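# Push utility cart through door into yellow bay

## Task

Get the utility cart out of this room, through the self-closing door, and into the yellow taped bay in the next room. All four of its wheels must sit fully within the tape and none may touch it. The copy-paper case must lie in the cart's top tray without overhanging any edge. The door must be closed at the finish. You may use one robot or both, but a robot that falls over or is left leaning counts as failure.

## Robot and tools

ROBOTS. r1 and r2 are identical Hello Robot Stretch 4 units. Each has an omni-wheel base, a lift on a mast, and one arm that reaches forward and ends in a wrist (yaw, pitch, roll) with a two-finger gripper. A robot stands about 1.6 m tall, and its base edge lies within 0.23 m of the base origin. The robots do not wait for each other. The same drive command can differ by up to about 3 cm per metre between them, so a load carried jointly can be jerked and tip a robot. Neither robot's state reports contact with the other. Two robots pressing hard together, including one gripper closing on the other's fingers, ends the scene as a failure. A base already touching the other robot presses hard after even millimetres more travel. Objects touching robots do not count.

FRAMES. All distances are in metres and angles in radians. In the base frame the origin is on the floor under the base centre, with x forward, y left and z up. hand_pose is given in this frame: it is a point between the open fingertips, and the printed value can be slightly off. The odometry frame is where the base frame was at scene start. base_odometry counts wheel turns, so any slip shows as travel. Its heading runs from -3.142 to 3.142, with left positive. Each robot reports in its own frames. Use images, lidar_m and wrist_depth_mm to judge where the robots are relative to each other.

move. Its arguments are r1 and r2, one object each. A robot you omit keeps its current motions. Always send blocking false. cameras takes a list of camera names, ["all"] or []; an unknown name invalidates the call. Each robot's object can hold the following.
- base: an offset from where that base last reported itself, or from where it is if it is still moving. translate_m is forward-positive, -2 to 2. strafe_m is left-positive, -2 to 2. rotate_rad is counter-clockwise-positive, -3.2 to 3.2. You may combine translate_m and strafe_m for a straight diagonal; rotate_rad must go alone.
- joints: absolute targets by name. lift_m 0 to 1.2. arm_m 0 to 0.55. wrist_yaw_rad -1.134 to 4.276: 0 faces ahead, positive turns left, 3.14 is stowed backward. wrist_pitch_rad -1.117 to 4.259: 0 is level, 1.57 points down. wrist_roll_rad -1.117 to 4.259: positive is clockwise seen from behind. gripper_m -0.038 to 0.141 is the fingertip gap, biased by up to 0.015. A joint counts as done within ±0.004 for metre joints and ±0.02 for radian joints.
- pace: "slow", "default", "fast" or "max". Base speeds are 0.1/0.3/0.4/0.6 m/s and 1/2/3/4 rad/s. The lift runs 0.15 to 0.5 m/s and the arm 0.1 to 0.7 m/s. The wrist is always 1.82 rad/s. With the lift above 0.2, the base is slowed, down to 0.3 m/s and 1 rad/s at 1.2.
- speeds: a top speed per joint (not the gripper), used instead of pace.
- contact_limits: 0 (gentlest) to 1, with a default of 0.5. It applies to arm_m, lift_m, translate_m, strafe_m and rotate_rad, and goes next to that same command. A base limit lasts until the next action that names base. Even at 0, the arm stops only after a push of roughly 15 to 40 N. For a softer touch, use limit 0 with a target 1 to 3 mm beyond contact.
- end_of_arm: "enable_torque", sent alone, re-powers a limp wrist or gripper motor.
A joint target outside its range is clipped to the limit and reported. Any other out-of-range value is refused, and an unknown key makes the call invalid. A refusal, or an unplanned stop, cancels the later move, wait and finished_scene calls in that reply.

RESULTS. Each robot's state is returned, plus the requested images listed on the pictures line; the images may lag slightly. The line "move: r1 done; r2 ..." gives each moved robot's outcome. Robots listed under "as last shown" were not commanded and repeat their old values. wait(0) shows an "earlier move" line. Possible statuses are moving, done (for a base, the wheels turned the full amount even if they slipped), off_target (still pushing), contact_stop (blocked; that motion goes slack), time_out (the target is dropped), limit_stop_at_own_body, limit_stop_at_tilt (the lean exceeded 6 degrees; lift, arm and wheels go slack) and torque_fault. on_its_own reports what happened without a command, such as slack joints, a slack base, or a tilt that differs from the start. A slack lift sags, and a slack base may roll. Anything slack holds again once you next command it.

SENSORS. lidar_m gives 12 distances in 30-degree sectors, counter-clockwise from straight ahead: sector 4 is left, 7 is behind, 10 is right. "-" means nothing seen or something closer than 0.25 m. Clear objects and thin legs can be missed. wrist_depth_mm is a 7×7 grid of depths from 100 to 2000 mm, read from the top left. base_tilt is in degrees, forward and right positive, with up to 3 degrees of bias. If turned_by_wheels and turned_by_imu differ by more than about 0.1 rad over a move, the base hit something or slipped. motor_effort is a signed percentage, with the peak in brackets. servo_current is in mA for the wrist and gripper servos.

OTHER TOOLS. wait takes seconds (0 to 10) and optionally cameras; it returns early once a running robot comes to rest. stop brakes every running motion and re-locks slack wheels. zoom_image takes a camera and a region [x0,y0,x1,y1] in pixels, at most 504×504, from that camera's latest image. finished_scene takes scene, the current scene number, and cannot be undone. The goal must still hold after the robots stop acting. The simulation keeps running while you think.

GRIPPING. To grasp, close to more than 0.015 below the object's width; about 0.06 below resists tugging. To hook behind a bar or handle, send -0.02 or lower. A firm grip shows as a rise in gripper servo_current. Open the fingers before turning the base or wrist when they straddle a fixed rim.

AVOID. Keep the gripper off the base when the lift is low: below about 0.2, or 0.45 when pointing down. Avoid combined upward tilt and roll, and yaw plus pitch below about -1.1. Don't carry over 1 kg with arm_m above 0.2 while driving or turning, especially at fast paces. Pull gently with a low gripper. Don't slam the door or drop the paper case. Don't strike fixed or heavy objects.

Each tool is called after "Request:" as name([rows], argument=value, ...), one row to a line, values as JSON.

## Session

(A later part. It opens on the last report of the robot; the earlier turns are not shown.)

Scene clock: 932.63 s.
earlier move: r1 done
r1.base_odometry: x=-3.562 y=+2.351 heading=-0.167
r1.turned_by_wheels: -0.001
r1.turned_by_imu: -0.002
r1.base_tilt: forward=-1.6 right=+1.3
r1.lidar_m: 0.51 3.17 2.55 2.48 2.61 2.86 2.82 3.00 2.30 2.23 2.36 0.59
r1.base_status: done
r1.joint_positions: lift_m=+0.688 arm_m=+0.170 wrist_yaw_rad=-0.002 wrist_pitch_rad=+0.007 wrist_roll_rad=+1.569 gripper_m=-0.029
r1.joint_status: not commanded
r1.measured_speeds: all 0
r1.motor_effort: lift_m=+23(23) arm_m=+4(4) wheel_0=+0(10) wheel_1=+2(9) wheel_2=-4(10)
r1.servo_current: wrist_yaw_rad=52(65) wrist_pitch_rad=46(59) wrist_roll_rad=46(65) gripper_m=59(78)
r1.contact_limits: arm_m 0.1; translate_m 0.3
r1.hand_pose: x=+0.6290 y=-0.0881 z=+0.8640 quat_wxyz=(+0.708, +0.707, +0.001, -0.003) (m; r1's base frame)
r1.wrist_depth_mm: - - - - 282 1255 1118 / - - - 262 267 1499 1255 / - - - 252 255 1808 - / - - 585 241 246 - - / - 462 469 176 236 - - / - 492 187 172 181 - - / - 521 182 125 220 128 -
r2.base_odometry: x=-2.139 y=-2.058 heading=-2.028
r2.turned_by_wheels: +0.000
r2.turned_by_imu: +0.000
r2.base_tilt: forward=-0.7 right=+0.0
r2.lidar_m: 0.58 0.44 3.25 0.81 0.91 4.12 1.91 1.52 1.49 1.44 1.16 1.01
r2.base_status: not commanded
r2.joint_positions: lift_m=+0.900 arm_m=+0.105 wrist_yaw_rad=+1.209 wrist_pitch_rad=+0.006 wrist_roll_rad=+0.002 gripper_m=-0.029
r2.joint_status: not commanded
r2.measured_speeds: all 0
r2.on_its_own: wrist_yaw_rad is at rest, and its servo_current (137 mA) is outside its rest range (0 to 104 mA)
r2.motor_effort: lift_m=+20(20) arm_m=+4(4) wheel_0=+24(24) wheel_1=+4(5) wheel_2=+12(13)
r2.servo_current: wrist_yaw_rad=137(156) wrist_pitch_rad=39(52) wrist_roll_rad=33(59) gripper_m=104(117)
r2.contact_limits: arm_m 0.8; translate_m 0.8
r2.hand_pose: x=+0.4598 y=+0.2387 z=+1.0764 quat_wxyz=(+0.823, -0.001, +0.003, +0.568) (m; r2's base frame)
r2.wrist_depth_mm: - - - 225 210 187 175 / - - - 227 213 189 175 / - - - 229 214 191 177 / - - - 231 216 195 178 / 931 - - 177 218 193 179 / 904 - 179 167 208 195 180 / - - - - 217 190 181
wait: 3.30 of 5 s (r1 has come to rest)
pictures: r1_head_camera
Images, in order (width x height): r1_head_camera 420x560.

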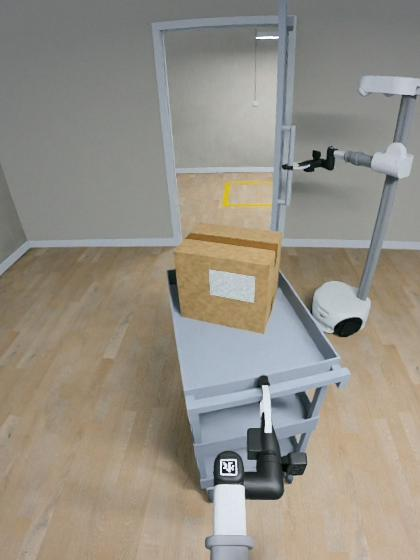

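Request:
move(blocking=false, r1={"base":{"translate_m":0.3,"strafe_m":0.025},"contact_limits":{"translate_m":0.3},"pace":"slow"})

Request:
wait(seconds=5, cameras=["r1_head_camera","r2_head_left_camera"])

Scene clock: 941.47 s.
move: r1 moving
r1.base_odometry: x=-3.550 y=+2.350 heading=-0.167
r1.turned_by_wheels: +0.000
r1.turned_by_imu: +0.000
r1.base_tilt: forward=-1.6 right=+1.3
r1.lidar_m: 0.49 3.14 2.53 2.49 2.61 2.92 2.82 3.00 2.31 2.24 2.38 0.61
r1.base_status: translate_m moving; strafe_m moving
r1.joint_positions: lift_m=+0.688 arm_m=+0.170 wrist_yaw_rad=-0.002 wrist_pitch_rad=+0.007 wrist_roll_rad=+1.569 gripper_m=-0.029
r1.joint_status: not commanded
r1.measured_speeds: translate_m=+0.049 strafe_m=+0.004 rotate_rad=+0.001 lift_m=+0.000 arm_m=+0.000 wrist_yaw_rad=+0.000 wrist_pitch_rad=+0.000 wrist_roll_rad=+0.000
r1.motor_effort: lift_m=+23(23) arm_m=+4(4) wheel_0=+1(3) wheel_1=+6(6) wheel_2=-10(10)
r1.servo_current: wrist_yaw_rad=52(59) wrist_pitch_rad=46(52) wrist_roll_rad=46(65) gripper_m=59(59)
r1.contact_limits: arm_m 0.1; translate_m 0.3
r1.hand_pose: x=+0.6290 y=-0.0881 z=+0.8640 quat_wxyz=(+0.708, +0.707, +0.001, -0.003) (m; r1's base frame)
r1.wrist_depth_mm: - - - - 293 1255 1138 / - - - 201 270 1499 1255 / - - - 253 256 1808 - / - - 591 240 246 - - / - 466 466 177 237 - - / - 492 205 179 181 - - / - 512 182 125 220 128 -
r2.base_odometry: x=-2.139 y=-2.058 heading=-2.028
r2.turned_by_wheels: +0.000
r2.turned_by_imu: +0.000
r2.base_tilt: forward=-0.7 right=+0.0
r2.lidar_m: 0.57 0.44 3.25 0.80 0.89 4.13 1.96 1.52 1.51 1.45 1.16 1.02
r2.base_status: not commanded
r2.joint_positions: lift_m=+0.900 arm_m=+0.105 wrist_yaw_rad=+1.209 wrist_pitch_rad=+0.006 wrist_roll_rad=+0.002 gripper_m=-0.029
r2.joint_status: not commanded
r2.measured_speeds: all 0
r2.motor_effort: lift_m=+20(20) arm_m=+4(4) wheel_0=+24(24) wheel_1=+4(5) wheel_2=+12(13)
r2.servo_current: wrist_yaw_rad=150(156) wrist_pitch_rad=52(52) wrist_roll_rad=52(59) gripper_m=111(111)
r2.contact_limits: arm_m 0.8; translate_m 0.8
r2.hand_pose: x=+0.4598 y=+0.2387 z=+1.0764 quat_wxyz=(+0.823, -0.001, +0.003, +0.568) (m; r2's base frame)
r2.wrist_depth_mm: - - - 226 211 187 174 / - - - 228 213 190 176 / - - - 230 214 191 177 / - - - 231 216 195 178 / 917 - - 177 217 193 179 / 891 - 179 167 208 194 180 / - - - - 217 190 180
pictures: none

Scene clock: 945.27 s.
earlier move: r1 done
r1.base_odometry: x=-3.263 y=+2.326 heading=-0.166
r1.turned_by_wheels: +0.000
r1.turned_by_imu: +0.000
r1.base_tilt: forward=-1.6 right=+1.3
r1.lidar_m: 0.47 2.84 2.54 2.43 2.56 3.18 3.11 3.09 2.35 2.28 2.40 0.62
r1.base_status: done
r1.joint_positions: lift_m=+0.688 arm_m=+0.170 wrist_yaw_rad=-0.002 wrist_pitch_rad=+0.007 wrist_roll_rad=+1.569 gripper_m=-0.029
r1.joint_status: not commanded
r1.measured_speeds: all 0
r1.motor_effort: lift_m=+23(23) arm_m=+4(4) wheel_0=+3(6) wheel_1=+3(6) wheel_2=-3(10)
r1.servo_current: wrist_yaw_rad=52(65) wrist_pitch_rad=52(59) wrist_roll_rad=65(65) gripper_m=52(65)
r1.contact_limits: arm_m 0.1; translate_m 0.3
r1.hand_pose: x=+0.6290 y=-0.0881 z=+0.8639 quat_wxyz=(+0.708, +0.707, +0.002, -0.003) (m; r1's base frame)
r1.wrist_depth_mm: - - - - 314 319 324 / - - - - 290 1618 1229 / - - - - 266 1808 - / - - - 248 255 854 - / - 517 462 181 239 - - / - 473 208 173 183 - - / - 484 183 125 215 128 -
r2.base_odometry: x=-2.139 y=-2.058 heading=-2.028
r2.turned_by_wheels: +0.000
r2.turned_by_imu: +0.001
r2.base_tilt: forward=-0.7 right=+0.0
r2.lidar_m: 0.59 0.46 0.73 0.74 0.89 4.12 1.94 1.54 1.48 1.45 1.16 1.01
r2.base_status: not commanded
r2.joint_positions: lift_m=+0.900 arm_m=+0.105 wrist_yaw_rad=+1.209 wrist_pitch_rad=+0.006 wrist_roll_rad=+0.002 gripper_m=-0.029
r2.joint_status: not commanded
r2.measured_speeds: all 0
r2.on_its_own: wrist_yaw_rad is at rest, and its servo_current (143 mA) is outside its rest range (0 to 104 mA)
r2.motor_effort: lift_m=+20(20) arm_m=+3(4) wheel_0=+24(25) wheel_1=+4(5) wheel_2=+12(13)
r2.servo_current: wrist_yaw_rad=143(156) wrist_pitch_rad=39(52) wrist_roll_rad=46(59) gripper_m=111(111)
r2.contact_limits: arm_m 0.8; translate_m 0.8
r2.hand_pose: x=+0.4598 y=+0.2387 z=+1.0764 quat_wxyz=(+0.823, -0.001, +0.003, +0.568) (m; r2's base frame)
r2.wrist_depth_mm: - - - 225 211 188 174 / - - - 227 213 189 175 / - - - 229 215 191 177 / - - - 231 216 195 179 / 707 854 - 177 217 193 179 / 699 788 179 167 208 195 180 / 634 627 - - 217 190 181
wait: 3.80 of 5 s (r1 has come to rest)
pictures: r1_head_camera, r2_head_left_camera
Images, in order (width x height): r1_head_camera 420x560, r2_head_left_camera 420x672.

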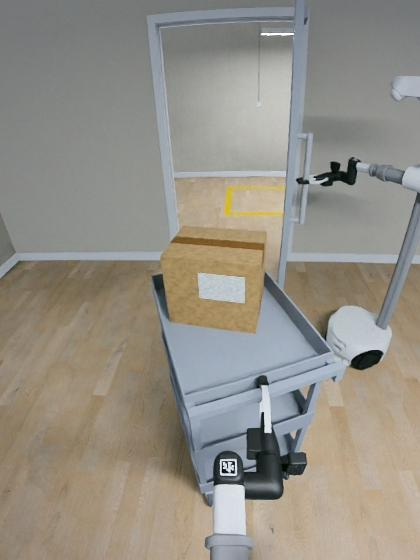

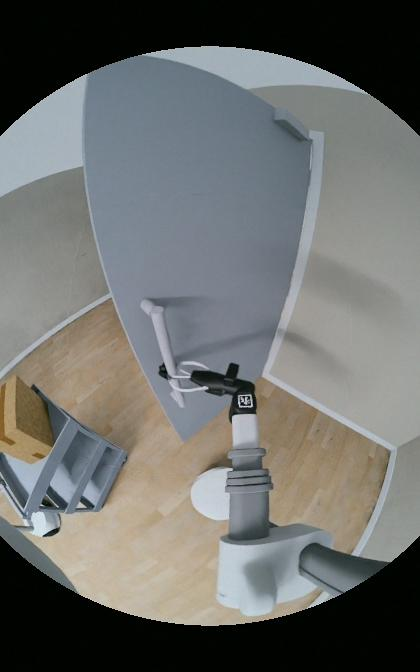

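Request:
move(blocking=false, r1={"base":{"translate_m":0.12,"strafe_m":0.12},"contact_limits":{"translate_m":0.3},"pace":"slow"})

Request:
wait(seconds=5, cameras=["r1_head_camera","r2_head_left_camera"])

Scene clock: 950.27 s.
move: r1 moving
r1.base_odometry: x=-3.252 y=+2.334 heading=-0.167
r1.turned_by_wheels: -0.001
r1.turned_by_imu: -0.001
r1.base_tilt: forward=-1.6 right=+1.3
r1.lidar_m: 0.46 2.83 2.50 2.42 2.55 3.18 3.12 3.08 2.35 2.29 2.41 0.61
r1.base_status: translate_m moving; strafe_m moving
r1.joint_positions: lift_m=+0.688 arm_m=+0.170 wrist_yaw_rad=-0.002 wrist_pitch_rad=+0.007 wrist_roll_rad=+1.569 gripper_m=-0.029
r1.joint_status: not commanded
r1.measured_speeds: translate_m=+0.035 strafe_m=+0.035 rotate_rad=+0.000 lift_m=+0.000 arm_m=+0.000 wrist_yaw_rad=+0.000 wrist_pitch_rad=+0.000 wrist_roll_rad=+0.000
r1.motor_effort: lift_m=+23(23) arm_m=+4(4) wheel_0=-6(6) wheel_1=+4(7) wheel_2=-9(9)
r1.servo_current: wrist_yaw_rad=52(65) wrist_pitch_rad=52(52) wrist_roll_rad=52(65) gripper_m=59(59)
r1.contact_limits: arm_m 0.1; translate_m 0.3
r1.hand_pose: x=+0.6290 y=-0.0881 z=+0.8639 quat_wxyz=(+0.708, +0.707, +0.002, -0.003) (m; r1's base frame)
r1.wrist_depth_mm: - - - - 317 322 324 / - - - - 293 1661 1255 / - - - - 267 1808 - / - - - 248 252 842 - / - 512 462 180 239 - - / - 469 187 179 181 - - / - 484 484 125 214 128 -
r2.base_odometry: x=-2.139 y=-2.058 heading=-2.028
r2.turned_by_wheels: +0.000
r2.turned_by_imu: +0.000
r2.base_tilt: forward=-0.7 right=+0.0
r2.lidar_m: 0.57 0.46 0.76 0.74 0.88 4.15 1.91 1.54 1.50 1.46 1.17 1.03
r2.base_status: not commanded
r2.joint_positions: lift_m=+0.900 arm_m=+0.105 wrist_yaw_rad=+1.209 wrist_pitch_rad=+0.006 wrist_roll_rad=+0.002 gripper_m=-0.029
r2.joint_status: not commanded
r2.measured_speeds: all 0
r2.motor_effort: lift_m=+20(20) arm_m=+4(4) wheel_0=+25(25) wheel_1=+4(5) wheel_2=+12(12)
r2.servo_current: wrist_yaw_rad=143(163) wrist_pitch_rad=46(46) wrist_roll_rad=52(52) gripper_m=104(104)
r2.contact_limits: arm_m 0.8; translate_m 0.8
r2.hand_pose: x=+0.4598 y=+0.2387 z=+1.0764 quat_wxyz=(+0.823, -0.001, +0.003, +0.568) (m; r2's base frame)
r2.wrist_depth_mm: - - - 225 211 188 174 / - - - 228 213 189 176 / - - - 229 215 191 177 / - - - 231 216 195 179 / 707 842 - 177 217 193 179 / 699 788 179 168 208 195 180 / 634 634 - - 216 190 181
pictures: none

Scene clock: 952.70 s.
earlier move: r1 done
r1.base_odometry: x=-3.124 y=+2.425 heading=-0.167
r1.turned_by_wheels: +0.000
r1.turned_by_imu: +0.000
r1.base_tilt: forward=-1.5 right=+1.2
r1.lidar_m: 0.52 2.73 2.38 2.31 2.47 3.27 3.23 3.25 2.47 2.40 2.53 0.62
r1.base_status: done
r1.joint_positions: lift_m=+0.688 arm_m=+0.170 wrist_yaw_rad=-0.002 wrist_pitch_rad=+0.007 wrist_roll_rad=+1.569 gripper_m=-0.029
r1.joint_status: not commanded
r1.measured_speeds: all 0
r1.motor_effort: lift_m=+23(23) arm_m=+4(4) wheel_0=-6(11) wheel_1=+1(8) wheel_2=-2(9)
r1.servo_current: wrist_yaw_rad=52(65) wrist_pitch_rad=46(59) wrist_roll_rad=52(72) gripper_m=65(65)
r1.contact_limits: arm_m 0.1; translate_m 0.3
r1.hand_pose: x=+0.6290 y=-0.0881 z=+0.8639 quat_wxyz=(+0.708, +0.707, +0.002, -0.003) (m; r1's base frame)
r1.wrist_depth_mm: - - - - 276 1537 1138 / - - - 256 262 1708 1229 / - - - 250 252 1808 - / - - 554 241 243 - - / - 466 469 175 236 - - / - 496 187 180 181 - - / - 530 182 - 220 128 -
r2.base_odometry: x=-2.139 y=-2.058 heading=-2.028
r2.turned_by_wheels: +0.000
r2.turned_by_imu: +0.000
r2.base_tilt: forward=-0.7 right=+0.0
r2.lidar_m: 0.59 0.46 0.74 0.75 1.01 4.15 1.95 1.54 1.50 1.48 1.15 1.00
r2.base_status: not commanded
r2.joint_positions: lift_m=+0.900 arm_m=+0.105 wrist_yaw_rad=+1.209 wrist_pitch_rad=+0.006 wrist_roll_rad=+0.002 gripper_m=-0.029
r2.joint_status: not commanded
r2.measured_speeds: all 0
r2.on_its_own: wrist_yaw_rad is at rest, and its servo_current (150 mA) is outside its rest range (0 to 104 mA)
r2.motor_effort: lift_m=+20(20) arm_m=+4(4) wheel_0=+24(25) wheel_1=+4(5) wheel_2=+12(13)
r2.servo_current: wrist_yaw_rad=150(163) wrist_pitch_rad=46(52) wrist_roll_rad=52(65) gripper_m=111(111)
r2.contact_limits: arm_m 0.8; translate_m 0.8
r2.hand_pose: x=+0.4598 y=+0.2387 z=+1.0764 quat_wxyz=(+0.823, -0.001, +0.003, +0.568) (m; r2's base frame)
r2.wrist_depth_mm: - - - 224 211 187 175 / - - - 227 213 189 176 / - - - 229 214 191 177 / - - - 231 216 195 178 / - 741 854 177 217 193 180 / 778 699 179 167 208 195 180 / - 627 732 - 216 190 181
wait: 2.43 of 5 s (r1 has come to rest)
pictures: r1_head_camera, r2_head_left_camera
Images, in order (width x height): r1_head_camera 420x560, r2_head_left_camera 420x672.

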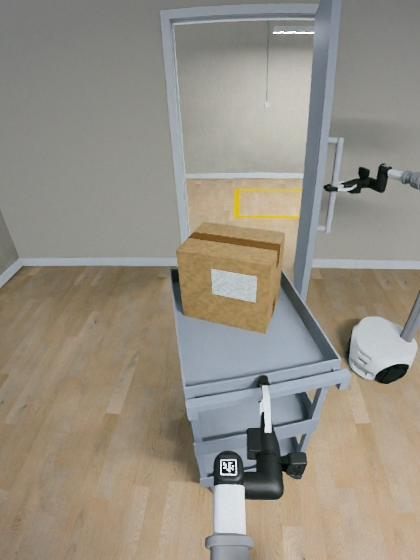

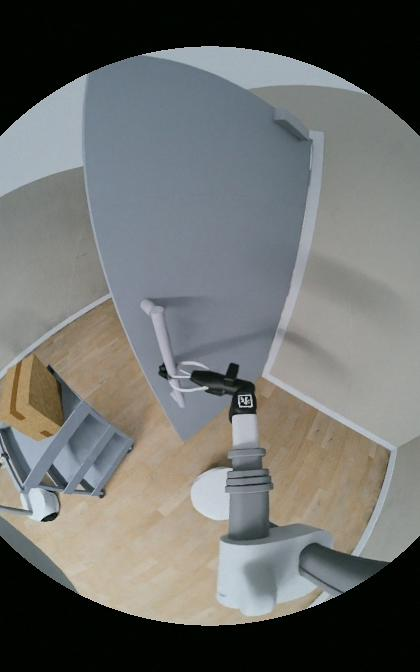

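Request:
move(blocking=false, r1={"base":{"translate_m":0.3,"strafe_m":0.025},"contact_limits":{"translate_m":0.3},"pace":"slow"})

Request:
wait(seconds=5, cameras=["r1_head_camera","r2_head_left_camera"])

Scene clock: 958.77 s.
move: r1 moving
r1.base_odometry: x=-3.112 y=+2.424 heading=-0.166
r1.turned_by_wheels: +0.001
r1.turned_by_imu: +0.000
r1.base_tilt: forward=-1.6 right=+1.2
r1.lidar_m: 0.52 2.70 2.38 2.31 2.45 3.31 3.27 3.24 2.48 2.40 2.52 0.62
r1.base_status: translate_m moving; strafe_m moving
r1.joint_positions: lift_m=+0.688 arm_m=+0.170 wrist_yaw_rad=-0.002 wrist_pitch_rad=+0.007 wrist_roll_rad=+1.569 gripper_m=-0.029
r1.joint_status: not commanded
r1.measured_speeds: translate_m=+0.049 strafe_m=+0.004 rotate_rad=+0.002 lift_m=+0.000 arm_m=+0.000 wrist_yaw_rad=+0.000 wrist_pitch_rad=+0.000 wrist_roll_rad=+0.000
r1.motor_effort: lift_m=+23(23) arm_m=+4(4) wheel_0=+7(7) wheel_1=+4(5) wheel_2=-7(9)
r1.servo_current: wrist_yaw_rad=46(72) wrist_pitch_rad=52(52) wrist_roll_rad=59(59) gripper_m=59(65)
r1.contact_limits: arm_m 0.1; translate_m 0.3
r1.hand_pose: x=+0.6290 y=-0.0881 z=+0.8639 quat_wxyz=(+0.708, +0.707, +0.002, -0.003) (m; r1's base frame)
r1.wrist_depth_mm: - - - - 273 1537 1118 / - - - 257 262 1537 1255 / - - - 249 250 1808 - / - - 554 238 242 - - / - 469 469 176 236 - - / - 500 208 179 182 - - / - - 182 125 220 137 -
r2.base_odometry: x=-2.139 y=-2.058 heading=-2.028
r2.turned_by_wheels: +0.000
r2.turned_by_imu: +0.000
r2.base_tilt: forward=-0.6 right=+0.0
r2.lidar_m: 0.59 0.45 0.74 0.77 1.00 4.15 1.91 1.53 1.51 1.46 1.15 1.04
r2.base_status: not commanded
r2.joint_positions: lift_m=+0.900 arm_m=+0.105 wrist_yaw_rad=+1.209 wrist_pitch_rad=+0.006 wrist_roll_rad=+0.002 gripper_m=-0.029
r2.joint_status: not commanded
r2.measured_speeds: all 0
r2.motor_effort: lift_m=+20(20) arm_m=+4(4) wheel_0=+24(24) wheel_1=+5(5) wheel_2=+12(13)
r2.servo_current: wrist_yaw_rad=150(150) wrist_pitch_rad=46(52) wrist_roll_rad=59(59) gripper_m=111(111)
r2.contact_limits: arm_m 0.8; translate_m 0.8
r2.hand_pose: x=+0.4598 y=+0.2387 z=+1.0764 quat_wxyz=(+0.823, -0.001, +0.003, +0.568) (m; r2's base frame)
r2.wrist_depth_mm: - - - 225 211 188 174 / - - - 228 212 189 176 / - - - 229 214 191 177 / - - - 230 216 195 179 / - 723 842 176 218 193 179 / 809 707 179 168 208 195 180 / - 155 647 - 217 190 181
pictures: none

Scene clock: 962.57 s.
earlier move: r1 done
r1.base_odometry: x=-2.824 y=+2.400 heading=-0.166
r1.turned_by_wheels: +0.000
r1.turned_by_imu: +0.000
r1.base_tilt: forward=-1.6 right=+1.3
r1.lidar_m: 0.50 2.43 2.33 2.28 2.44 3.46 3.54 3.29 2.51 2.45 1.23 0.62
r1.base_status: done
r1.joint_positions: lift_m=+0.688 arm_m=+0.170 wrist_yaw_rad=-0.001 wrist_pitch_rad=+0.007 wrist_roll_rad=+1.570 gripper_m=-0.029
r1.joint_status: not commanded
r1.measured_speeds: all 0
r1.motor_effort: lift_m=+23(23) arm_m=+4(4) wheel_0=+5(9) wheel_1=+3(8) wheel_2=+0(9)
r1.servo_current: wrist_yaw_rad=52(72) wrist_pitch_rad=52(59) wrist_roll_rad=59(65) gripper_m=52(65)
r1.contact_limits: arm_m 0.1; translate_m 0.3
r1.hand_pose: x=+0.6291 y=-0.0877 z=+0.8639 quat_wxyz=(+0.708, +0.707, +0.002, -0.003) (m; r1's base frame)
r1.wrist_depth_mm: - 878 904 - 294 301 - / 1756 - - - 270 1661 1255 / 1863 - - 254 256 1863 - / 1756 - 615 242 248 - - / 1863 469 466 177 238 - - / - 480 208 180 184 - - / - 143 183 - 219 128 -
r2.base_odometry: x=-2.139 y=-2.058 heading=-2.028
r2.turned_by_wheels: +0.000
r2.turned_by_imu: +0.001
r2.base_tilt: forward=-0.7 right=+0.0
r2.lidar_m: 0.57 0.44 0.75 0.76 1.29 4.14 1.93 1.54 1.51 1.49 1.14 0.99
r2.base_status: not commanded
r2.joint_positions: lift_m=+0.900 arm_m=+0.105 wrist_yaw_rad=+1.209 wrist_pitch_rad=+0.006 wrist_roll_rad=+0.002 gripper_m=-0.029
r2.joint_status: not commanded
r2.measured_speeds: all 0
r2.on_its_own: wrist_yaw_rad is at rest, and its servo_current (137 mA) is outside its rest range (0 to 104 mA)
r2.motor_effort: lift_m=+20(20) arm_m=+4(4) wheel_0=+24(25) wheel_1=+4(5) wheel_2=+12(13)
r2.servo_current: wrist_yaw_rad=137(156) wrist_pitch_rad=52(52) wrist_roll_rad=46(59) gripper_m=111(111)
r2.contact_limits: arm_m 0.8; translate_m 0.8
r2.hand_pose: x=+0.4598 y=+0.2387 z=+1.0764 quat_wxyz=(+0.823, -0.001, +0.003, +0.568) (m; r2's base frame)
r2.wrist_depth_mm: - - - 224 211 187 175 / - - - 228 213 189 176 / - - - 229 216 191 177 / - - - 230 216 195 178 / - - 723 177 217 193 179 / 931 866 179 167 208 195 180 / 640 155 634 - 216 190 181
wait: 3.80 of 5 s (r1 has come to rest)
pictures: r1_head_camera, r2_head_left_camera
Images, in order (width x height): r1_head_camera 420x560, r2_head_left_camera 420x672.

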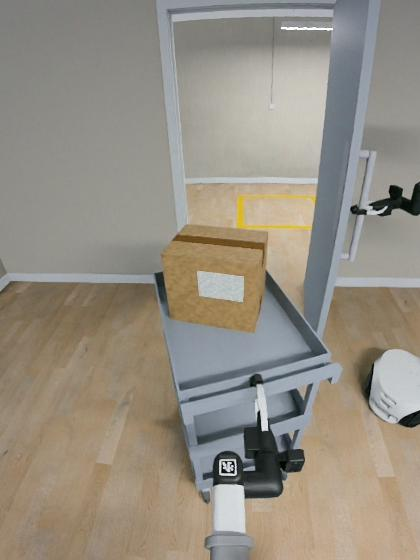

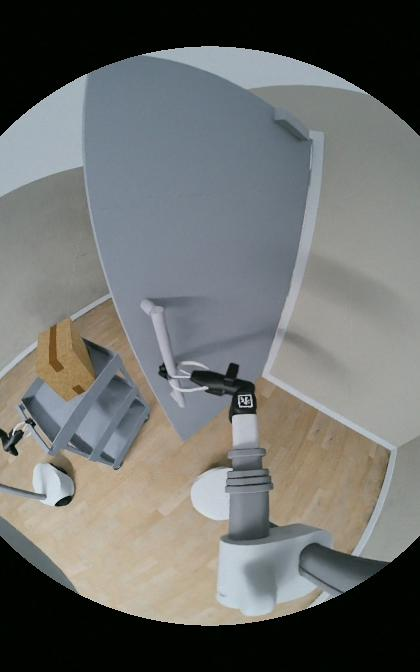

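Request:
move(blocking=false, r1={"base":{"translate_m":0.05,"strafe_m":0.18},"contact_limits":{"translate_m":0.3},"pace":"slow"})

Request:
wait(seconds=5)

Request:
move(blocking=false, r1={"base":{"translate_m":0.2,"strafe_m":-0.03},"contact_limits":{"translate_m":0.3},"pace":"slow"})

Request:
wait(seconds=5, cameras=["r1_head_camera","r2_head_left_camera","r1_head_right_camera"])

Scene clock: 971.93 s.
move: r1 moving
r1.base_odometry: x=-2.819 y=+2.411 heading=-0.166
r1.turned_by_wheels: +0.000
r1.turned_by_imu: +0.000
r1.base_tilt: forward=-1.5 right=+1.3
r1.lidar_m: 0.50 2.41 2.32 2.27 2.41 3.46 3.56 3.32 2.49 2.46 1.28 0.63
r1.base_status: translate_m moving; strafe_m moving
r1.joint_positions: lift_m=+0.688 arm_m=+0.170 wrist_yaw_rad=-0.001 wrist_pitch_rad=+0.007 wrist_roll_rad=+1.570 gripper_m=-0.029
r1.joint_status: not commanded
r1.measured_speeds: translate_m=+0.014 strafe_m=+0.049 rotate_rad=-0.002 lift_m=+0.000 arm_m=+0.000 wrist_yaw_rad=+0.000 wrist_pitch_rad=+0.000 wrist_roll_rad=+0.000
r1.motor_effort: lift_m=+22(23) arm_m=+4(4) wheel_0=-5(8) wheel_1=+8(9) wheel_2=-2(3)
r1.servo_current: wrist_yaw_rad=52(59) wrist_pitch_rad=59(59) wrist_roll_rad=59(59) gripper_m=52(59)
r1.contact_limits: arm_m 0.1; translate_m 0.3
r1.hand_pose: x=+0.6291 y=-0.0877 z=+0.8639 quat_wxyz=(+0.708, +0.707, +0.002, -0.003) (m; r1's base frame)
r1.wrist_depth_mm: - - 891 - 298 303 - / - - - - 277 1618 1182 / 1863 - - 257 260 1808 - / 1808 - 661 244 248 - - / 1808 462 462 178 238 - - / 1808 477 207 181 183 - - / - 144 183 125 217 128 -
r2.base_odometry: x=-2.139 y=-2.058 heading=-2.028
r2.turned_by_wheels: +0.000
r2.turned_by_imu: +0.000
r2.base_tilt: forward=-0.7 right=+0.0
r2.lidar_m: 0.59 0.44 0.76 0.76 1.30 4.15 1.93 1.51 1.51 1.46 1.16 1.05
r2.base_status: not commanded
r2.joint_positions: lift_m=+0.900 arm_m=+0.105 wrist_yaw_rad=+1.209 wrist_pitch_rad=+0.006 wrist_roll_rad=+0.002 gripper_m=-0.029
r2.joint_status: not commanded
r2.measured_speeds: all 0
r2.motor_effort: lift_m=+20(20) arm_m=+4(4) wheel_0=+25(25) wheel_1=+4(5) wheel_2=+12(13)
r2.servo_current: wrist_yaw_rad=150(156) wrist_pitch_rad=46(52) wrist_roll_rad=52(52) gripper_m=104(111)
r2.contact_limits: arm_m 0.8; translate_m 0.8
r2.hand_pose: x=+0.4598 y=+0.2387 z=+1.0764 quat_wxyz=(+0.823, -0.001, +0.003, +0.568) (m; r2's base frame)
r2.wrist_depth_mm: - - - 224 211 188 174 / - - - 227 212 190 175 / - - - 229 214 191 177 / - - - 231 216 195 178 / - - 723 177 218 193 179 / 917 891 179 167 208 193 180 / 647 155 634 - 217 189 181
pictures: none

Scene clock: 974.57 s.
earlier move: r1 done
r1.base_odometry: x=-2.745 y=+2.569 heading=-0.167
r1.turned_by_wheels: +0.000
r1.turned_by_imu: +0.000
r1.base_tilt: forward=-1.6 right=+1.3
r1.lidar_m: 0.54 2.37 2.17 2.10 2.22 3.21 3.59 3.55 2.72 2.63 1.36 0.59
r1.base_status: done
r1.joint_positions: lift_m=+0.688 arm_m=+0.170 wrist_yaw_rad=-0.003 wrist_pitch_rad=+0.007 wrist_roll_rad=+1.570 gripper_m=-0.029
r1.joint_status: not commanded
r1.measured_speeds: all 0
r1.motor_effort: lift_m=+23(23) arm_m=+4(4) wheel_0=-6(13) wheel_1=+2(9) wheel_2=-3(9)
r1.servo_current: wrist_yaw_rad=52(65) wrist_pitch_rad=46(59) wrist_roll_rad=46(65) gripper_m=52(65)
r1.contact_limits: arm_m 0.1; translate_m 0.3
r1.hand_pose: x=+0.6290 y=-0.0882 z=+0.8639 quat_wxyz=(+0.708, +0.707, +0.001, -0.003) (m; r1's base frame)
r1.wrist_depth_mm: - - - 243 245 1430 1182 / 1708 - - 241 242 1808 - / - - 621 236 238 - - / 1756 473 466 234 235 - - / 1756 492 492 171 233 - - / - 525 188 180 182 - - / - 136 180 - 227 127 -
r2.base_odometry: x=-2.139 y=-2.058 heading=-2.028
r2.turned_by_wheels: +0.000
r2.turned_by_imu: +0.000
r2.base_tilt: forward=-0.7 right=+0.0
r2.lidar_m: 0.59 0.44 0.84 0.88 4.72 4.12 1.93 1.53 1.51 1.45 1.16 1.03
r2.base_status: not commanded
r2.joint_positions: lift_m=+0.900 arm_m=+0.105 wrist_yaw_rad=+1.209 wrist_pitch_rad=+0.006 wrist_roll_rad=+0.002 gripper_m=-0.029
r2.joint_status: not commanded
r2.measured_speeds: all 0
r2.on_its_own: wrist_yaw_rad is at rest, and its servo_current (150 mA) is outside its rest range (0 to 104 mA)
r2.motor_effort: lift_m=+20(20) arm_m=+4(4) wheel_0=+24(25) wheel_1=+5(5) wheel_2=+12(13)
r2.servo_current: wrist_yaw_rad=150(156) wrist_pitch_rad=46(52) wrist_roll_rad=39(59) gripper_m=104(117)
r2.contact_limits: arm_m 0.8; translate_m 0.8
r2.hand_pose: x=+0.4598 y=+0.2387 z=+1.0764 quat_wxyz=(+0.823, -0.001, +0.003, +0.568) (m; r2's base frame)
r2.wrist_depth_mm: - - - 225 211 188 174 / - - - 227 213 189 176 / - - - 229 215 191 177 / - - - 231 216 195 178 / - - 866 177 217 193 180 / - 788 178 167 208 195 180 / - - - - 216 190 180
wait: 2.63 of 5 s (r1 has come to rest)
pictures: none

Scene clock: 975.07 s.
move: r1 moving
r1.base_odometry: x=-2.733 y=+2.565 heading=-0.167
r1.turned_by_wheels: +0.000
r1.turned_by_imu: +0.000
r1.base_tilt: forward=-1.6 right=+1.3
r1.lidar_m: 0.53 2.35 2.16 2.09 2.25 3.21 3.60 3.54 2.70 2.62 1.31 0.59
r1.base_status: translate_m moving; strafe_m moving
r1.joint_positions: lift_m=+0.688 arm_m=+0.170 wrist_yaw_rad=-0.003 wrist_pitch_rad=+0.007 wrist_roll_rad=+1.570 gripper_m=-0.029
r1.joint_status: not commanded
r1.measured_speeds: translate_m=+0.049 strafe_m=-0.008 rotate_rad=+0.000 lift_m=+0.000 arm_m=+0.000 wrist_yaw_rad=+0.000 wrist_pitch_rad=+0.000 wrist_roll_rad=+0.000
r1.motor_effort: lift_m=+22(23) arm_m=+4(4) wheel_0=+7(8) wheel_1=+3(4) wheel_2=-7(9)
r1.servo_current: wrist_yaw_rad=46(59) wrist_pitch_rad=46(59) wrist_roll_rad=46(59) gripper_m=52(59)
r1.contact_limits: arm_m 0.1; translate_m 0.3
r1.hand_pose: x=+0.6290 y=-0.0882 z=+0.8639 quat_wxyz=(+0.708, +0.707, +0.001, -0.003) (m; r1's base frame)
r1.wrist_depth_mm: - - - 242 245 1464 1182 / 1756 - - 240 241 1756 - / - - 627 236 238 - - / 1863 473 469 174 236 - - / 1756 488 488 171 231 - - / - 521 208 178 182 - - / - 136 179 125 226 137 -
r2.base_odometry: x=-2.139 y=-2.058 heading=-2.028
r2.turned_by_wheels: +0.000
r2.turned_by_imu: +0.000
r2.base_tilt: forward=-0.7 right=+0.0
r2.lidar_m: 0.60 0.42 0.83 0.89 4.71 4.11 1.93 1.52 1.50 1.45 1.17 0.99
r2.base_status: not commanded
r2.joint_positions: lift_m=+0.900 arm_m=+0.105 wrist_yaw_rad=+1.209 wrist_pitch_rad=+0.006 wrist_roll_rad=+0.002 gripper_m=-0.029
r2.joint_status: not commanded
r2.measured_speeds: all 0
r2.motor_effort: lift_m=+20(20) arm_m=+4(4) wheel_0=+24(25) wheel_1=+4(5) wheel_2=+12(13)
r2.servo_current: wrist_yaw_rad=150(150) wrist_pitch_rad=39(46) wrist_roll_rad=39(52) gripper_m=104(111)
r2.contact_limits: arm_m 0.8; translate_m 0.8
r2.hand_pose: x=+0.4598 y=+0.2387 z=+1.0764 quat_wxyz=(+0.823, -0.001, +0.003, +0.568) (m; r2's base frame)
r2.wrist_depth_mm: - - - 226 211 189 174 / - - - 228 213 189 176 / - - - 229 215 191 177 / - - - 231 215 195 178 / - - 1182 177 218 193 179 / - 788 178 167 208 194 180 / - 778 - - 216 189 181
pictures: none

Scene clock: 977.87 s.
earlier move: r1 done
r1.base_odometry: x=-2.553 y=+2.506 heading=-0.166
r1.turned_by_wheels: +0.001
r1.turned_by_imu: +0.001
r1.base_tilt: forward=-1.6 right=+1.3
r1.lidar_m: 0.50 2.14 2.15 2.10 2.25 3.27 3.81 3.51 2.69 2.60 1.19 0.62
r1.base_status: done
r1.joint_positions: lift_m=+0.688 arm_m=+0.170 wrist_yaw_rad=+0.000 wrist_pitch_rad=+0.007 wrist_roll_rad=+1.570 gripper_m=-0.029
r1.joint_status: not commanded
r1.measured_speeds: all 0
r1.motor_effort: lift_m=+23(23) arm_m=+4(4) wheel_0=+7(10) wheel_1=+4(7) wheel_2=+0(9)
r1.servo_current: wrist_yaw_rad=39(65) wrist_pitch_rad=46(59) wrist_roll_rad=46(65) gripper_m=59(59)
r1.contact_limits: arm_m 0.1; translate_m 0.3
r1.hand_pose: x=+0.6293 y=-0.0874 z=+0.8639 quat_wxyz=(+0.708, +0.707, +0.003, -0.002) (m; r1's base frame)
r1.wrist_depth_mm: - - - 259 263 1537 1182 / - - - 252 254 1661 - / - - - 245 247 1808 - / - 603 500 237 241 - - / 1618 469 473 175 236 - - / - 500 209 180 183 - - / - 143 183 - 223 127 -
r2.base_odometry: x=-2.139 y=-2.058 heading=-2.028
r2.turned_by_wheels: +0.000
r2.turned_by_imu: +0.000
r2.base_tilt: forward=-0.7 right=+0.0
r2.lidar_m: 0.61 0.43 0.82 1.07 4.74 4.14 1.94 1.54 1.49 1.44 1.16 1.03
r2.base_status: not commanded
r2.joint_positions: lift_m=+0.900 arm_m=+0.105 wrist_yaw_rad=+1.209 wrist_pitch_rad=+0.006 wrist_roll_rad=+0.002 gripper_m=-0.029
r2.joint_status: not commanded
r2.measured_speeds: all 0
r2.on_its_own: wrist_yaw_rad is at rest, and its servo_current (150 mA) is outside its rest range (0 to 104 mA)
r2.motor_effort: lift_m=+20(20) arm_m=+4(4) wheel_0=+24(25) wheel_1=+4(5) wheel_2=+12(13)
r2.servo_current: wrist_yaw_rad=150(163) wrist_pitch_rad=52(52) wrist_roll_rad=52(65) gripper_m=111(117)
r2.contact_limits: arm_m 0.8; translate_m 0.8
r2.hand_pose: x=+0.4598 y=+0.2387 z=+1.0764 quat_wxyz=(+0.823, -0.001, +0.003, +0.568) (m; r2's base frame)
r2.wrist_depth_mm: - - - 225 211 188 174 / - - - 228 213 189 176 / - - - 229 215 191 177 / - - - 230 216 195 178 / 1205 - - 177 217 193 180 / - - 178 167 208 195 180 / - - - - 217 189 181
wait: 2.80 of 5 s (r1 has come to rest)
pictures: r1_head_camera, r1_head_right_camera, r2_head_left_camera
Images, in order (width x height): r1_head_camera 420x560, r1_head_right_camera 420x672, r2_head_left_camera 420x672.

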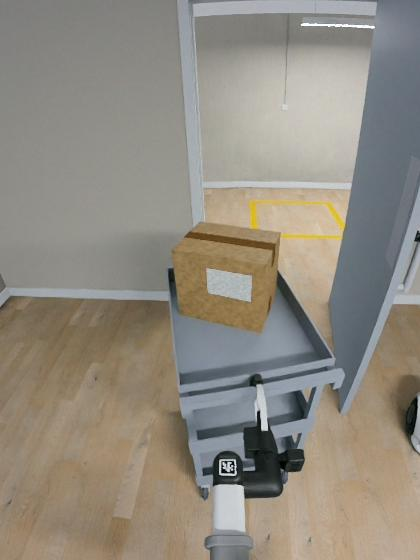

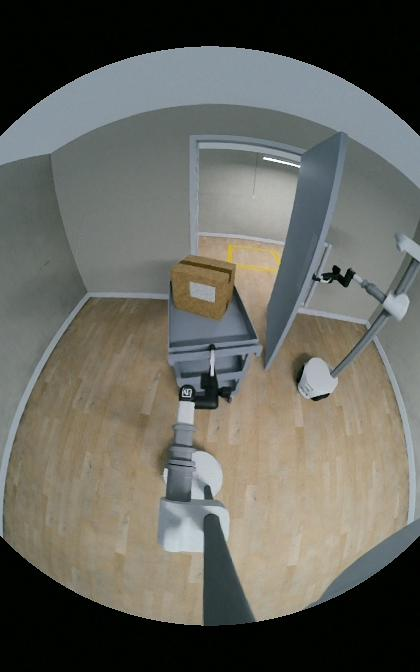

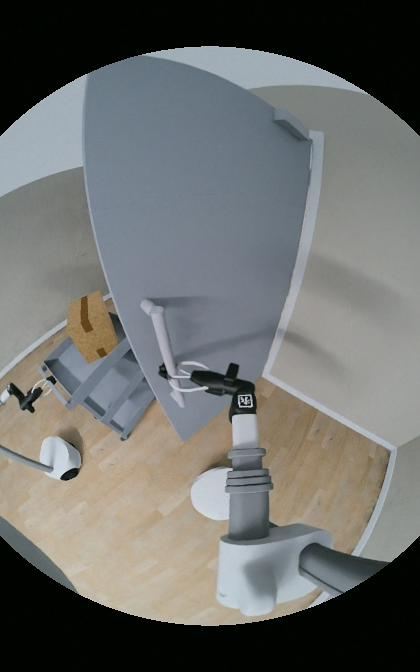

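Request:
move(blocking=false, r1={"base":{"translate_m":-0.05,"strafe_m":0.3},"contact_limits":{"translate_m":0.3},"pace":"slow"})

Request:
wait(seconds=6)

Request:
move(blocking=false, r1={"base":{"translate_m":0.25,"strafe_m":-0.08},"contact_limits":{"translate_m":0.3},"pace":"slow"})

Request:
wait(seconds=5, cameras=["r1_head_camera","r2_head_left_camera","r1_head_right_camera"])

Scene clock: 990.83 s.
move: r1 moving
r1.base_odometry: x=-2.553 y=+2.519 heading=-0.166
r1.turned_by_wheels: +0.000
r1.turned_by_imu: +0.000
r1.base_tilt: forward=-1.6 right=+1.3
r1.lidar_m: 0.52 2.16 2.16 2.09 2.25 3.20 3.81 3.56 2.68 2.62 1.20 0.60
r1.base_status: translate_m moving; strafe_m moving
r1.joint_positions: lift_m=+0.688 arm_m=+0.170 wrist_yaw_rad=+0.000 wrist_pitch_rad=+0.007 wrist_roll_rad=+1.570 gripper_m=-0.029
r1.joint_status: not commanded
r1.measured_speeds: translate_m=-0.009 strafe_m=+0.051 rotate_rad=-0.001 lift_m=+0.000 arm_m=+0.000 wrist_yaw_rad=+0.000 wrist_pitch_rad=+0.001 wrist_roll_rad=+0.000
r1.motor_effort: lift_m=+23(23) arm_m=+3(4) wheel_0=-11(11) wheel_1=+5(7) wheel_2=+4(5)
r1.servo_current: wrist_yaw_rad=52(59) wrist_pitch_rad=46(52) wrist_roll_rad=65(78) gripper_m=52(72)
r1.contact_limits: arm_m 0.1; translate_m 0.3
r1.hand_pose: x=+0.6293 y=-0.0874 z=+0.8639 quat_wxyz=(+0.708, +0.707, +0.003, -0.002) (m; r1's base frame)
r1.wrist_depth_mm: - - - 260 265 1576 1182 / - - - 255 259 1756 - / - - - 247 250 1863 - / - - 521 238 243 - - / - 473 469 175 236 - - / - 492 187 180 182 - - / - 143 182 - 222 128 -
r2.base_odometry: x=-2.139 y=-2.058 heading=-2.028
r2.turned_by_wheels: +0.000
r2.turned_by_imu: +0.000
r2.base_tilt: forward=-0.7 right=+0.0
r2.lidar_m: 0.59 0.44 0.84 1.12 4.74 4.16 1.92 1.53 1.49 1.44 1.14 1.01
r2.base_status: not commanded
r2.joint_positions: lift_m=+0.900 arm_m=+0.105 wrist_yaw_rad=+1.209 wrist_pitch_rad=+0.006 wrist_roll_rad=+0.002 gripper_m=-0.029
r2.joint_status: not commanded
r2.measured_speeds: all 0
r2.motor_effort: lift_m=+20(20) arm_m=+4(4) wheel_0=+24(24) wheel_1=+5(5) wheel_2=+12(13)
r2.servo_current: wrist_yaw_rad=143(150) wrist_pitch_rad=39(52) wrist_roll_rad=46(52) gripper_m=111(111)
r2.contact_limits: arm_m 0.8; translate_m 0.8
r2.hand_pose: x=+0.4598 y=+0.2387 z=+1.0764 quat_wxyz=(+0.823, -0.001, +0.003, +0.568) (m; r2's base frame)
r2.wrist_depth_mm: - - - 225 211 188 174 / - - - 228 213 189 175 / - - - 229 214 191 177 / - - - 231 216 195 178 / 1229 1182 - 177 218 193 179 / - - 178 167 208 195 180 / - - - - 216 189 181
pictures: none

Scene clock: 994.60 s.
earlier move: r1 done
r1.base_odometry: x=-2.553 y=+2.810 heading=-0.166
r1.turned_by_wheels: +0.000
r1.turned_by_imu: +0.000
r1.base_tilt: forward=-1.5 right=+1.3
r1.lidar_m: 0.59 2.22 1.88 1.82 1.93 2.78 3.74 3.88 2.99 2.91 1.46 0.52
r1.base_status: done
r1.joint_positions: lift_m=+0.688 arm_m=+0.170 wrist_yaw_rad=-0.002 wrist_pitch_rad=+0.007 wrist_roll_rad=+1.570 gripper_m=-0.029
r1.joint_status: not commanded
r1.measured_speeds: all 0
r1.motor_effort: lift_m=+22(23) arm_m=-4(4) wheel_0=-6(14) wheel_1=+2(8) wheel_2=+4(6)
r1.servo_current: wrist_yaw_rad=39(72) wrist_pitch_rad=59(59) wrist_roll_rad=59(78) gripper_m=59(72)
r1.contact_limits: arm_m 0.1; translate_m 0.3
r1.hand_pose: x=+0.6291 y=-0.0881 z=+0.8639 quat_wxyz=(+0.708, +0.707, +0.002, -0.003) (m; r1's base frame)
r1.wrist_depth_mm: - - 525 - 190 - - / - 430 433 - 198 - - / - 442 449 144 206 - - / 1661 512 521 152 216 - - / - - 609 158 224 - - / - - 181 167 182 1756 - / - 135 159 - 246 137 1229
r2.base_odometry: x=-2.139 y=-2.058 heading=-2.028
r2.turned_by_wheels: +0.000
r2.turned_by_imu: +0.001
r2.base_tilt: forward=-0.7 right=-0.1
r2.lidar_m: 0.60 0.46 1.00 1.38 4.69 4.12 1.91 1.52 1.49 1.45 1.14 1.04
r2.base_status: not commanded
r2.joint_positions: lift_m=+0.900 arm_m=+0.105 wrist_yaw_rad=+1.209 wrist_pitch_rad=+0.006 wrist_roll_rad=+0.002 gripper_m=-0.029
r2.joint_status: not commanded
r2.measured_speeds: all 0
r2.on_its_own: wrist_yaw_rad is at rest, and its servo_current (143 mA) is outside its rest range (0 to 104 mA)
r2.motor_effort: lift_m=+20(20) arm_m=+4(4) wheel_0=+24(25) wheel_1=+4(5) wheel_2=+12(13)
r2.servo_current: wrist_yaw_rad=143(156) wrist_pitch_rad=52(59) wrist_roll_rad=46(65) gripper_m=111(117)
r2.contact_limits: arm_m 0.8; translate_m 0.8
r2.hand_pose: x=+0.4598 y=+0.2387 z=+1.0764 quat_wxyz=(+0.823, -0.001, +0.003, +0.568) (m; r2's base frame)
r2.wrist_depth_mm: - - - 226 211 188 174 / - - - 228 212 190 176 / - - - 229 215 191 176 / - - - 231 216 195 179 / - - 1255 177 217 193 179 / - - 178 167 208 195 180 / - 1430 - - 216 190 181
wait: 3.77 of 6 s (r1 has come to rest)
pictures: none

Scene clock: 995.10 s.
move: r1 moving
r1.base_odometry: x=-2.541 y=+2.804 heading=-0.165
r1.turned_by_wheels: +0.001
r1.turned_by_imu: +0.001
r1.base_tilt: forward=-1.6 right=+1.3
r1.lidar_m: 0.58 2.23 1.87 1.81 1.94 2.81 3.75 3.91 2.97 2.92 1.46 0.53
r1.base_status: translate_m moving; strafe_m moving
r1.joint_positions: lift_m=+0.688 arm_m=+0.170 wrist_yaw_rad=-0.002 wrist_pitch_rad=+0.007 wrist_roll_rad=+1.570 gripper_m=-0.029
r1.joint_status: not commanded
r1.measured_speeds: translate_m=+0.049 strafe_m=-0.016 rotate_rad=+0.000 lift_m=+0.000 arm_m=+0.000 wrist_yaw_rad=+0.000 wrist_pitch_rad=+0.000 wrist_roll_rad=+0.000
r1.motor_effort: lift_m=+23(23) arm_m=-1(4) wheel_0=+11(11) wheel_1=+4(7) wheel_2=-7(8)
r1.servo_current: wrist_yaw_rad=52(59) wrist_pitch_rad=46(59) wrist_roll_rad=52(59) gripper_m=52(59)
r1.contact_limits: arm_m 0.1; translate_m 0.3
r1.hand_pose: x=+0.6291 y=-0.0881 z=+0.8639 quat_wxyz=(+0.708, +0.707, +0.002, -0.003) (m; r1's base frame)
r1.wrist_depth_mm: - - 539 - 190 - - / - 436 439 - 199 - - / - 436 442 144 206 - - / 1661 504 512 151 216 - - / - - 597 157 223 - - / - - 181 179 182 1708 - / - 136 166 - 241 136 1229
r2.base_odometry: x=-2.139 y=-2.058 heading=-2.028
r2.turned_by_wheels: +0.000
r2.turned_by_imu: +0.000
r2.base_tilt: forward=-0.7 right=+0.0
r2.lidar_m: 0.61 0.44 0.99 1.37 4.72 4.12 1.93 1.51 1.51 1.44 1.14 1.02
r2.base_status: not commanded
r2.joint_positions: lift_m=+0.900 arm_m=+0.105 wrist_yaw_rad=+1.209 wrist_pitch_rad=+0.006 wrist_roll_rad=+0.002 gripper_m=-0.029
r2.joint_status: not commanded
r2.measured_speeds: all 0
r2.motor_effort: lift_m=+20(20) arm_m=+4(4) wheel_0=+24(25) wheel_1=+4(4) wheel_2=+12(13)
r2.servo_current: wrist_yaw_rad=150(150) wrist_pitch_rad=46(52) wrist_roll_rad=46(52) gripper_m=104(111)
r2.contact_limits: arm_m 0.8; translate_m 0.8
r2.hand_pose: x=+0.4598 y=+0.2387 z=+1.0764 quat_wxyz=(+0.823, -0.001, +0.003, +0.568) (m; r2's base frame)
r2.wrist_depth_mm: - - - 225 211 189 174 / - - - 228 212 189 175 / - - - 228 214 191 177 / - - - 231 216 195 178 / - - 1308 177 218 194 179 / - - 179 167 208 195 180 / - 1397 - - 216 190 181
pictures: none

Scene clock: 998.47 s.
earlier move: r1 done
r1.base_odometry: x=-2.319 y=+2.690 heading=-0.165
r1.turned_by_wheels: +0.000
r1.turned_by_imu: +0.000
r1.base_tilt: forward=-1.6 right=+1.3
r1.lidar_m: 0.58 1.94 1.95 1.88 1.99 2.88 4.01 3.80 2.92 2.84 1.14 0.52
r1.base_status: done
r1.joint_positions: lift_m=+0.688 arm_m=+0.170 wrist_yaw_rad=+0.001 wrist_pitch_rad=+0.007 wrist_roll_rad=+1.570 gripper_m=-0.029
r1.joint_status: not commanded
r1.measured_speeds: all 0
r1.motor_effort: lift_m=+23(23) arm_m=+4(4) wheel_0=+5(11) wheel_1=+4(8) wheel_2=-1(9)
r1.servo_current: wrist_yaw_rad=39(65) wrist_pitch_rad=39(59) wrist_roll_rad=33(72) gripper_m=59(65)
r1.contact_limits: arm_m 0.1; translate_m 0.3
r1.hand_pose: x=+0.6293 y=-0.0872 z=+0.8639 quat_wxyz=(+0.708, +0.707, +0.003, -0.002) (m; r1's base frame)
r1.wrist_depth_mm: - 452 455 121 178 178 - / - 402 404 - 186 - - / - 469 455 - 196 - - / - 559 544 - 206 - - / - - 627 151 221 - - / - - 181 164 182 1499 - / - 136 160 150 249 136 1255
r2.base_odometry: x=-2.139 y=-2.058 heading=-2.028
r2.turned_by_wheels: +0.000
r2.turned_by_imu: +0.000
r2.base_tilt: forward=-0.7 right=+0.0
r2.lidar_m: 0.56 0.44 0.95 1.28 4.73 4.16 1.92 1.52 1.49 1.42 1.15 1.00
r2.base_status: not commanded
r2.joint_positions: lift_m=+0.900 arm_m=+0.105 wrist_yaw_rad=+1.209 wrist_pitch_rad=+0.006 wrist_roll_rad=+0.002 gripper_m=-0.029
r2.joint_status: not commanded
r2.measured_speeds: all 0
r2.on_its_own: wrist_yaw_rad is at rest, and its servo_current (143 mA) is outside its rest range (0 to 104 mA)
r2.motor_effort: lift_m=+20(20) arm_m=+4(4) wheel_0=+24(25) wheel_1=+4(5) wheel_2=+12(13)
r2.servo_current: wrist_yaw_rad=143(156) wrist_pitch_rad=46(52) wrist_roll_rad=46(59) gripper_m=111(111)
r2.contact_limits: arm_m 0.8; translate_m 0.8
r2.hand_pose: x=+0.4598 y=+0.2387 z=+1.0764 quat_wxyz=(+0.823, -0.001, +0.003, +0.568) (m; r2's base frame)
r2.wrist_depth_mm: - - - 226 211 188 175 / - - - 228 212 189 175 / - - - 228 214 191 177 / - - - 231 217 195 179 / - - 1281 177 218 193 179 / - - 179 167 208 195 180 / - - - - 216 190 181
wait: 3.37 of 5 s (r1 has come to rest)
pictures: r1_head_camera, r1_head_right_camera, r2_head_left_camera
Images, in order (width x height): r1_head_camera 420x560, r1_head_right_camera 420x672, r2_head_left_camera 420x672.

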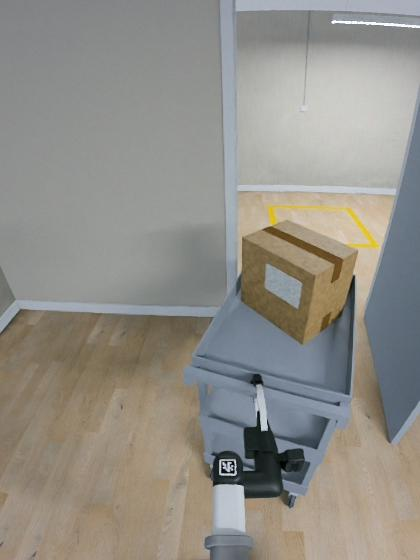

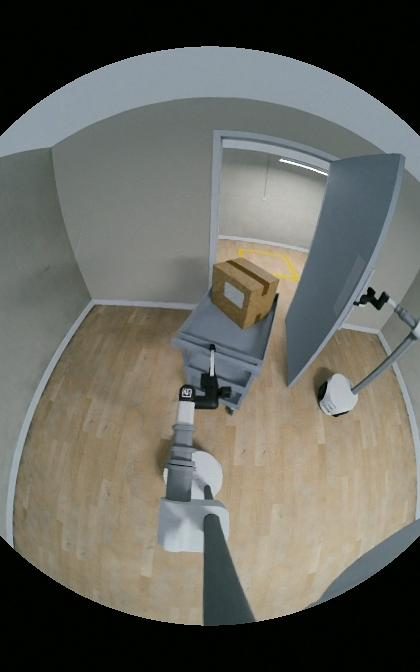

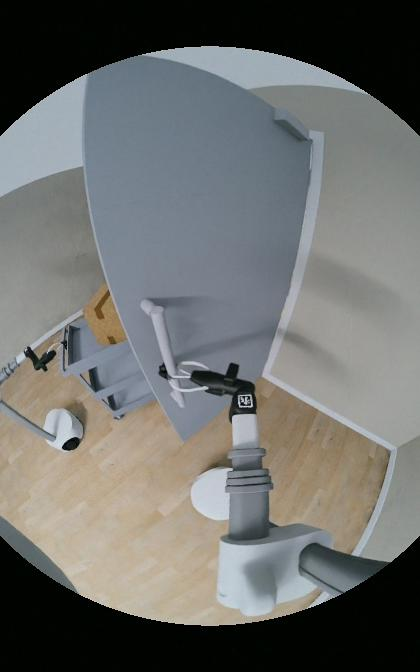

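Request:
move(blocking=false, r1={"base":{"translate_m":0.3,"strafe_m":-0.14},"contact_limits":{"translate_m":0.3},"pace":"slow"})

Request:
wait(seconds=5, cameras=["r1_head_camera","r1_head_right_camera"])

Scene clock: 1009.03 s.
move: r1 moving
r1.base_odometry: x=-2.308 y=+2.682 heading=-0.164
r1.turned_by_wheels: +0.001
r1.turned_by_imu: +0.001
r1.base_tilt: forward=-1.6 right=+1.3
r1.lidar_m: 0.57 1.94 1.95 1.89 1.99 2.89 4.02 3.79 2.90 2.82 1.14 0.51
r1.base_status: translate_m moving; strafe_m moving
r1.joint_positions: lift_m=+0.688 arm_m=+0.170 wrist_yaw_rad=+0.001 wrist_pitch_rad=+0.007 wrist_roll_rad=+1.570 gripper_m=-0.029
r1.joint_status: not commanded
r1.measured_speeds: translate_m=+0.048 strafe_m=-0.022 rotate_rad=-0.001 lift_m=+0.000 arm_m=+0.000 wrist_yaw_rad=+0.000 wrist_pitch_rad=+0.000 wrist_roll_rad=+0.000
r1.motor_effort: lift_m=+23(23) arm_m=+4(4) wheel_0=+13(13) wheel_1=+6(7) wheel_2=-5(6)
r1.servo_current: wrist_yaw_rad=52(65) wrist_pitch_rad=59(59) wrist_roll_rad=46(65) gripper_m=59(59)
r1.contact_limits: arm_m 0.1; translate_m 0.3
r1.hand_pose: x=+0.6293 y=-0.0872 z=+0.8639 quat_wxyz=(+0.708, +0.707, +0.003, -0.002) (m; r1's base frame)
r1.wrist_depth_mm: - 452 449 120 176 177 - / - 399 404 - 186 - - / - 462 459 - 195 - - / - 559 544 - 206 - - / - - - 150 220 - - / - - 181 164 182 1499 - / - 136 166 150 247 136 1255
r2.base_odometry: x=-2.139 y=-2.058 heading=-2.028
r2.turned_by_wheels: +0.000
r2.turned_by_imu: +0.000
r2.base_tilt: forward=-0.7 right=+0.0
r2.lidar_m: 0.59 0.43 0.96 1.27 4.71 4.12 1.94 1.54 1.49 1.46 1.15 1.04
r2.base_status: not commanded
r2.joint_positions: lift_m=+0.900 arm_m=+0.105 wrist_yaw_rad=+1.209 wrist_pitch_rad=+0.006 wrist_roll_rad=+0.002 gripper_m=-0.029
r2.joint_status: not commanded
r2.measured_speeds: all 0
r2.motor_effort: lift_m=+20(20) arm_m=+3(4) wheel_0=+25(25) wheel_1=+4(5) wheel_2=+12(12)
r2.servo_current: wrist_yaw_rad=150(150) wrist_pitch_rad=46(52) wrist_roll_rad=39(52) gripper_m=104(111)
r2.contact_limits: arm_m 0.8; translate_m 0.8
r2.hand_pose: x=+0.4598 y=+0.2387 z=+1.0764 quat_wxyz=(+0.823, -0.001, +0.003, +0.568) (m; r2's base frame)
r2.wrist_depth_mm: - - - 225 211 188 174 / - - - 227 213 190 176 / - - - 229 214 191 176 / - - - 231 216 195 179 / - - 1281 177 218 193 179 / - - 179 167 208 194 180 / - 1281 - - 216 190 181
pictures: none

Scene clock: 1013.03 s.
earlier move: r1 done
r1.base_odometry: x=-2.047 y=+2.503 heading=-0.165
r1.turned_by_wheels: +0.000
r1.turned_by_imu: +0.000
r1.base_tilt: forward=-1.6 right=+1.3
r1.lidar_m: 0.60 1.62 2.06 2.00 2.12 3.06 - 3.65 2.79 1.07 0.87 0.52
r1.base_status: done
r1.joint_positions: lift_m=+0.688 arm_m=+0.170 wrist_yaw_rad=+0.001 wrist_pitch_rad=+0.007 wrist_roll_rad=+1.570 gripper_m=-0.029
r1.joint_status: not commanded
r1.measured_speeds: all 0
r1.motor_effort: lift_m=+23(23) arm_m=+4(4) wheel_0=+6(13) wheel_1=+4(7) wheel_2=-1(6)
r1.servo_current: wrist_yaw_rad=33(72) wrist_pitch_rad=46(59) wrist_roll_rad=46(65) gripper_m=52(65)
r1.contact_limits: arm_m 0.1; translate_m 0.3
r1.hand_pose: x=+0.6293 y=-0.0872 z=+0.8639 quat_wxyz=(+0.708, +0.707, +0.003, -0.002) (m; r1's base frame)
r1.wrist_depth_mm: - 433 433 116 172 173 - / - 397 397 121 182 - - / - 473 462 - 193 - - / - - 559 - 205 - - / - - - - 220 - - / - - 181 163 183 - - / - 135 160 150 249 136 1205
r2.base_odometry: x=-2.139 y=-2.058 heading=-2.028
r2.turned_by_wheels: +0.000
r2.turned_by_imu: +0.001
r2.base_tilt: forward=-0.7 right=+0.0
r2.lidar_m: 0.56 0.46 0.93 1.09 4.71 4.15 1.92 1.53 1.51 1.47 1.16 1.03
r2.base_status: not commanded
r2.joint_positions: lift_m=+0.900 arm_m=+0.105 wrist_yaw_rad=+1.209 wrist_pitch_rad=+0.006 wrist_roll_rad=+0.002 gripper_m=-0.029
r2.joint_status: not commanded
r2.measured_speeds: all 0
r2.on_its_own: wrist_yaw_rad is at rest, and its servo_current (150 mA) is outside its rest range (0 to 104 mA)
r2.motor_effort: lift_m=+20(20) arm_m=+4(4) wheel_0=+24(25) wheel_1=+4(5) wheel_2=+12(13)
r2.servo_current: wrist_yaw_rad=150(156) wrist_pitch_rad=46(52) wrist_roll_rad=46(65) gripper_m=104(117)
r2.contact_limits: arm_m 0.8; translate_m 0.8
r2.hand_pose: x=+0.4598 y=+0.2387 z=+1.0764 quat_wxyz=(+0.823, -0.001, +0.003, +0.568) (m; r2's base frame)
r2.wrist_depth_mm: - - - 227 211 188 175 / - - - 228 212 189 175 / - - - 229 214 191 177 / - - - 232 216 195 179 / - - 1078 177 217 193 179 / - - 179 167 208 195 180 / - - - - 217 190 181
wait: 4.00 of 5 s (r1 has come to rest)
pictures: r1_head_camera, r1_head_right_camera
Images, in order (width x height): r1_head_camera 420x560, r1_head_right_camera 420x672.

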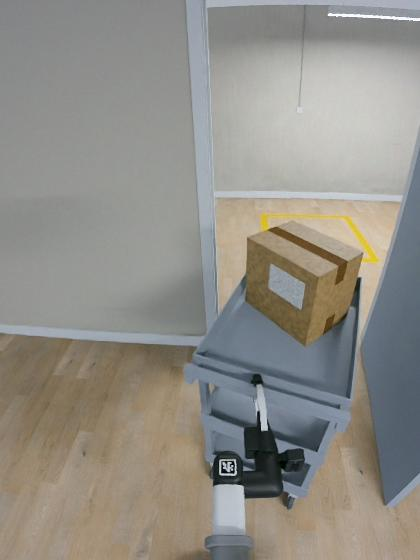

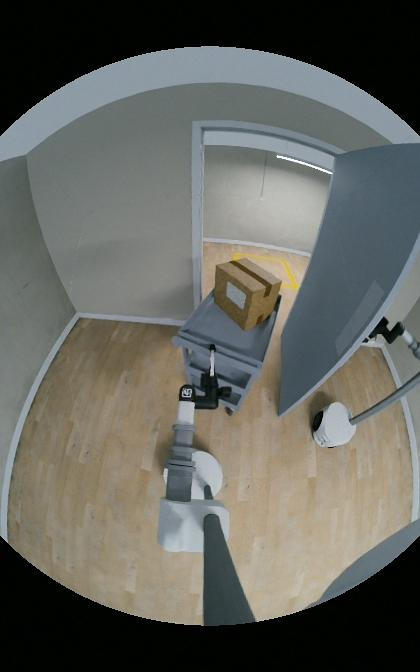

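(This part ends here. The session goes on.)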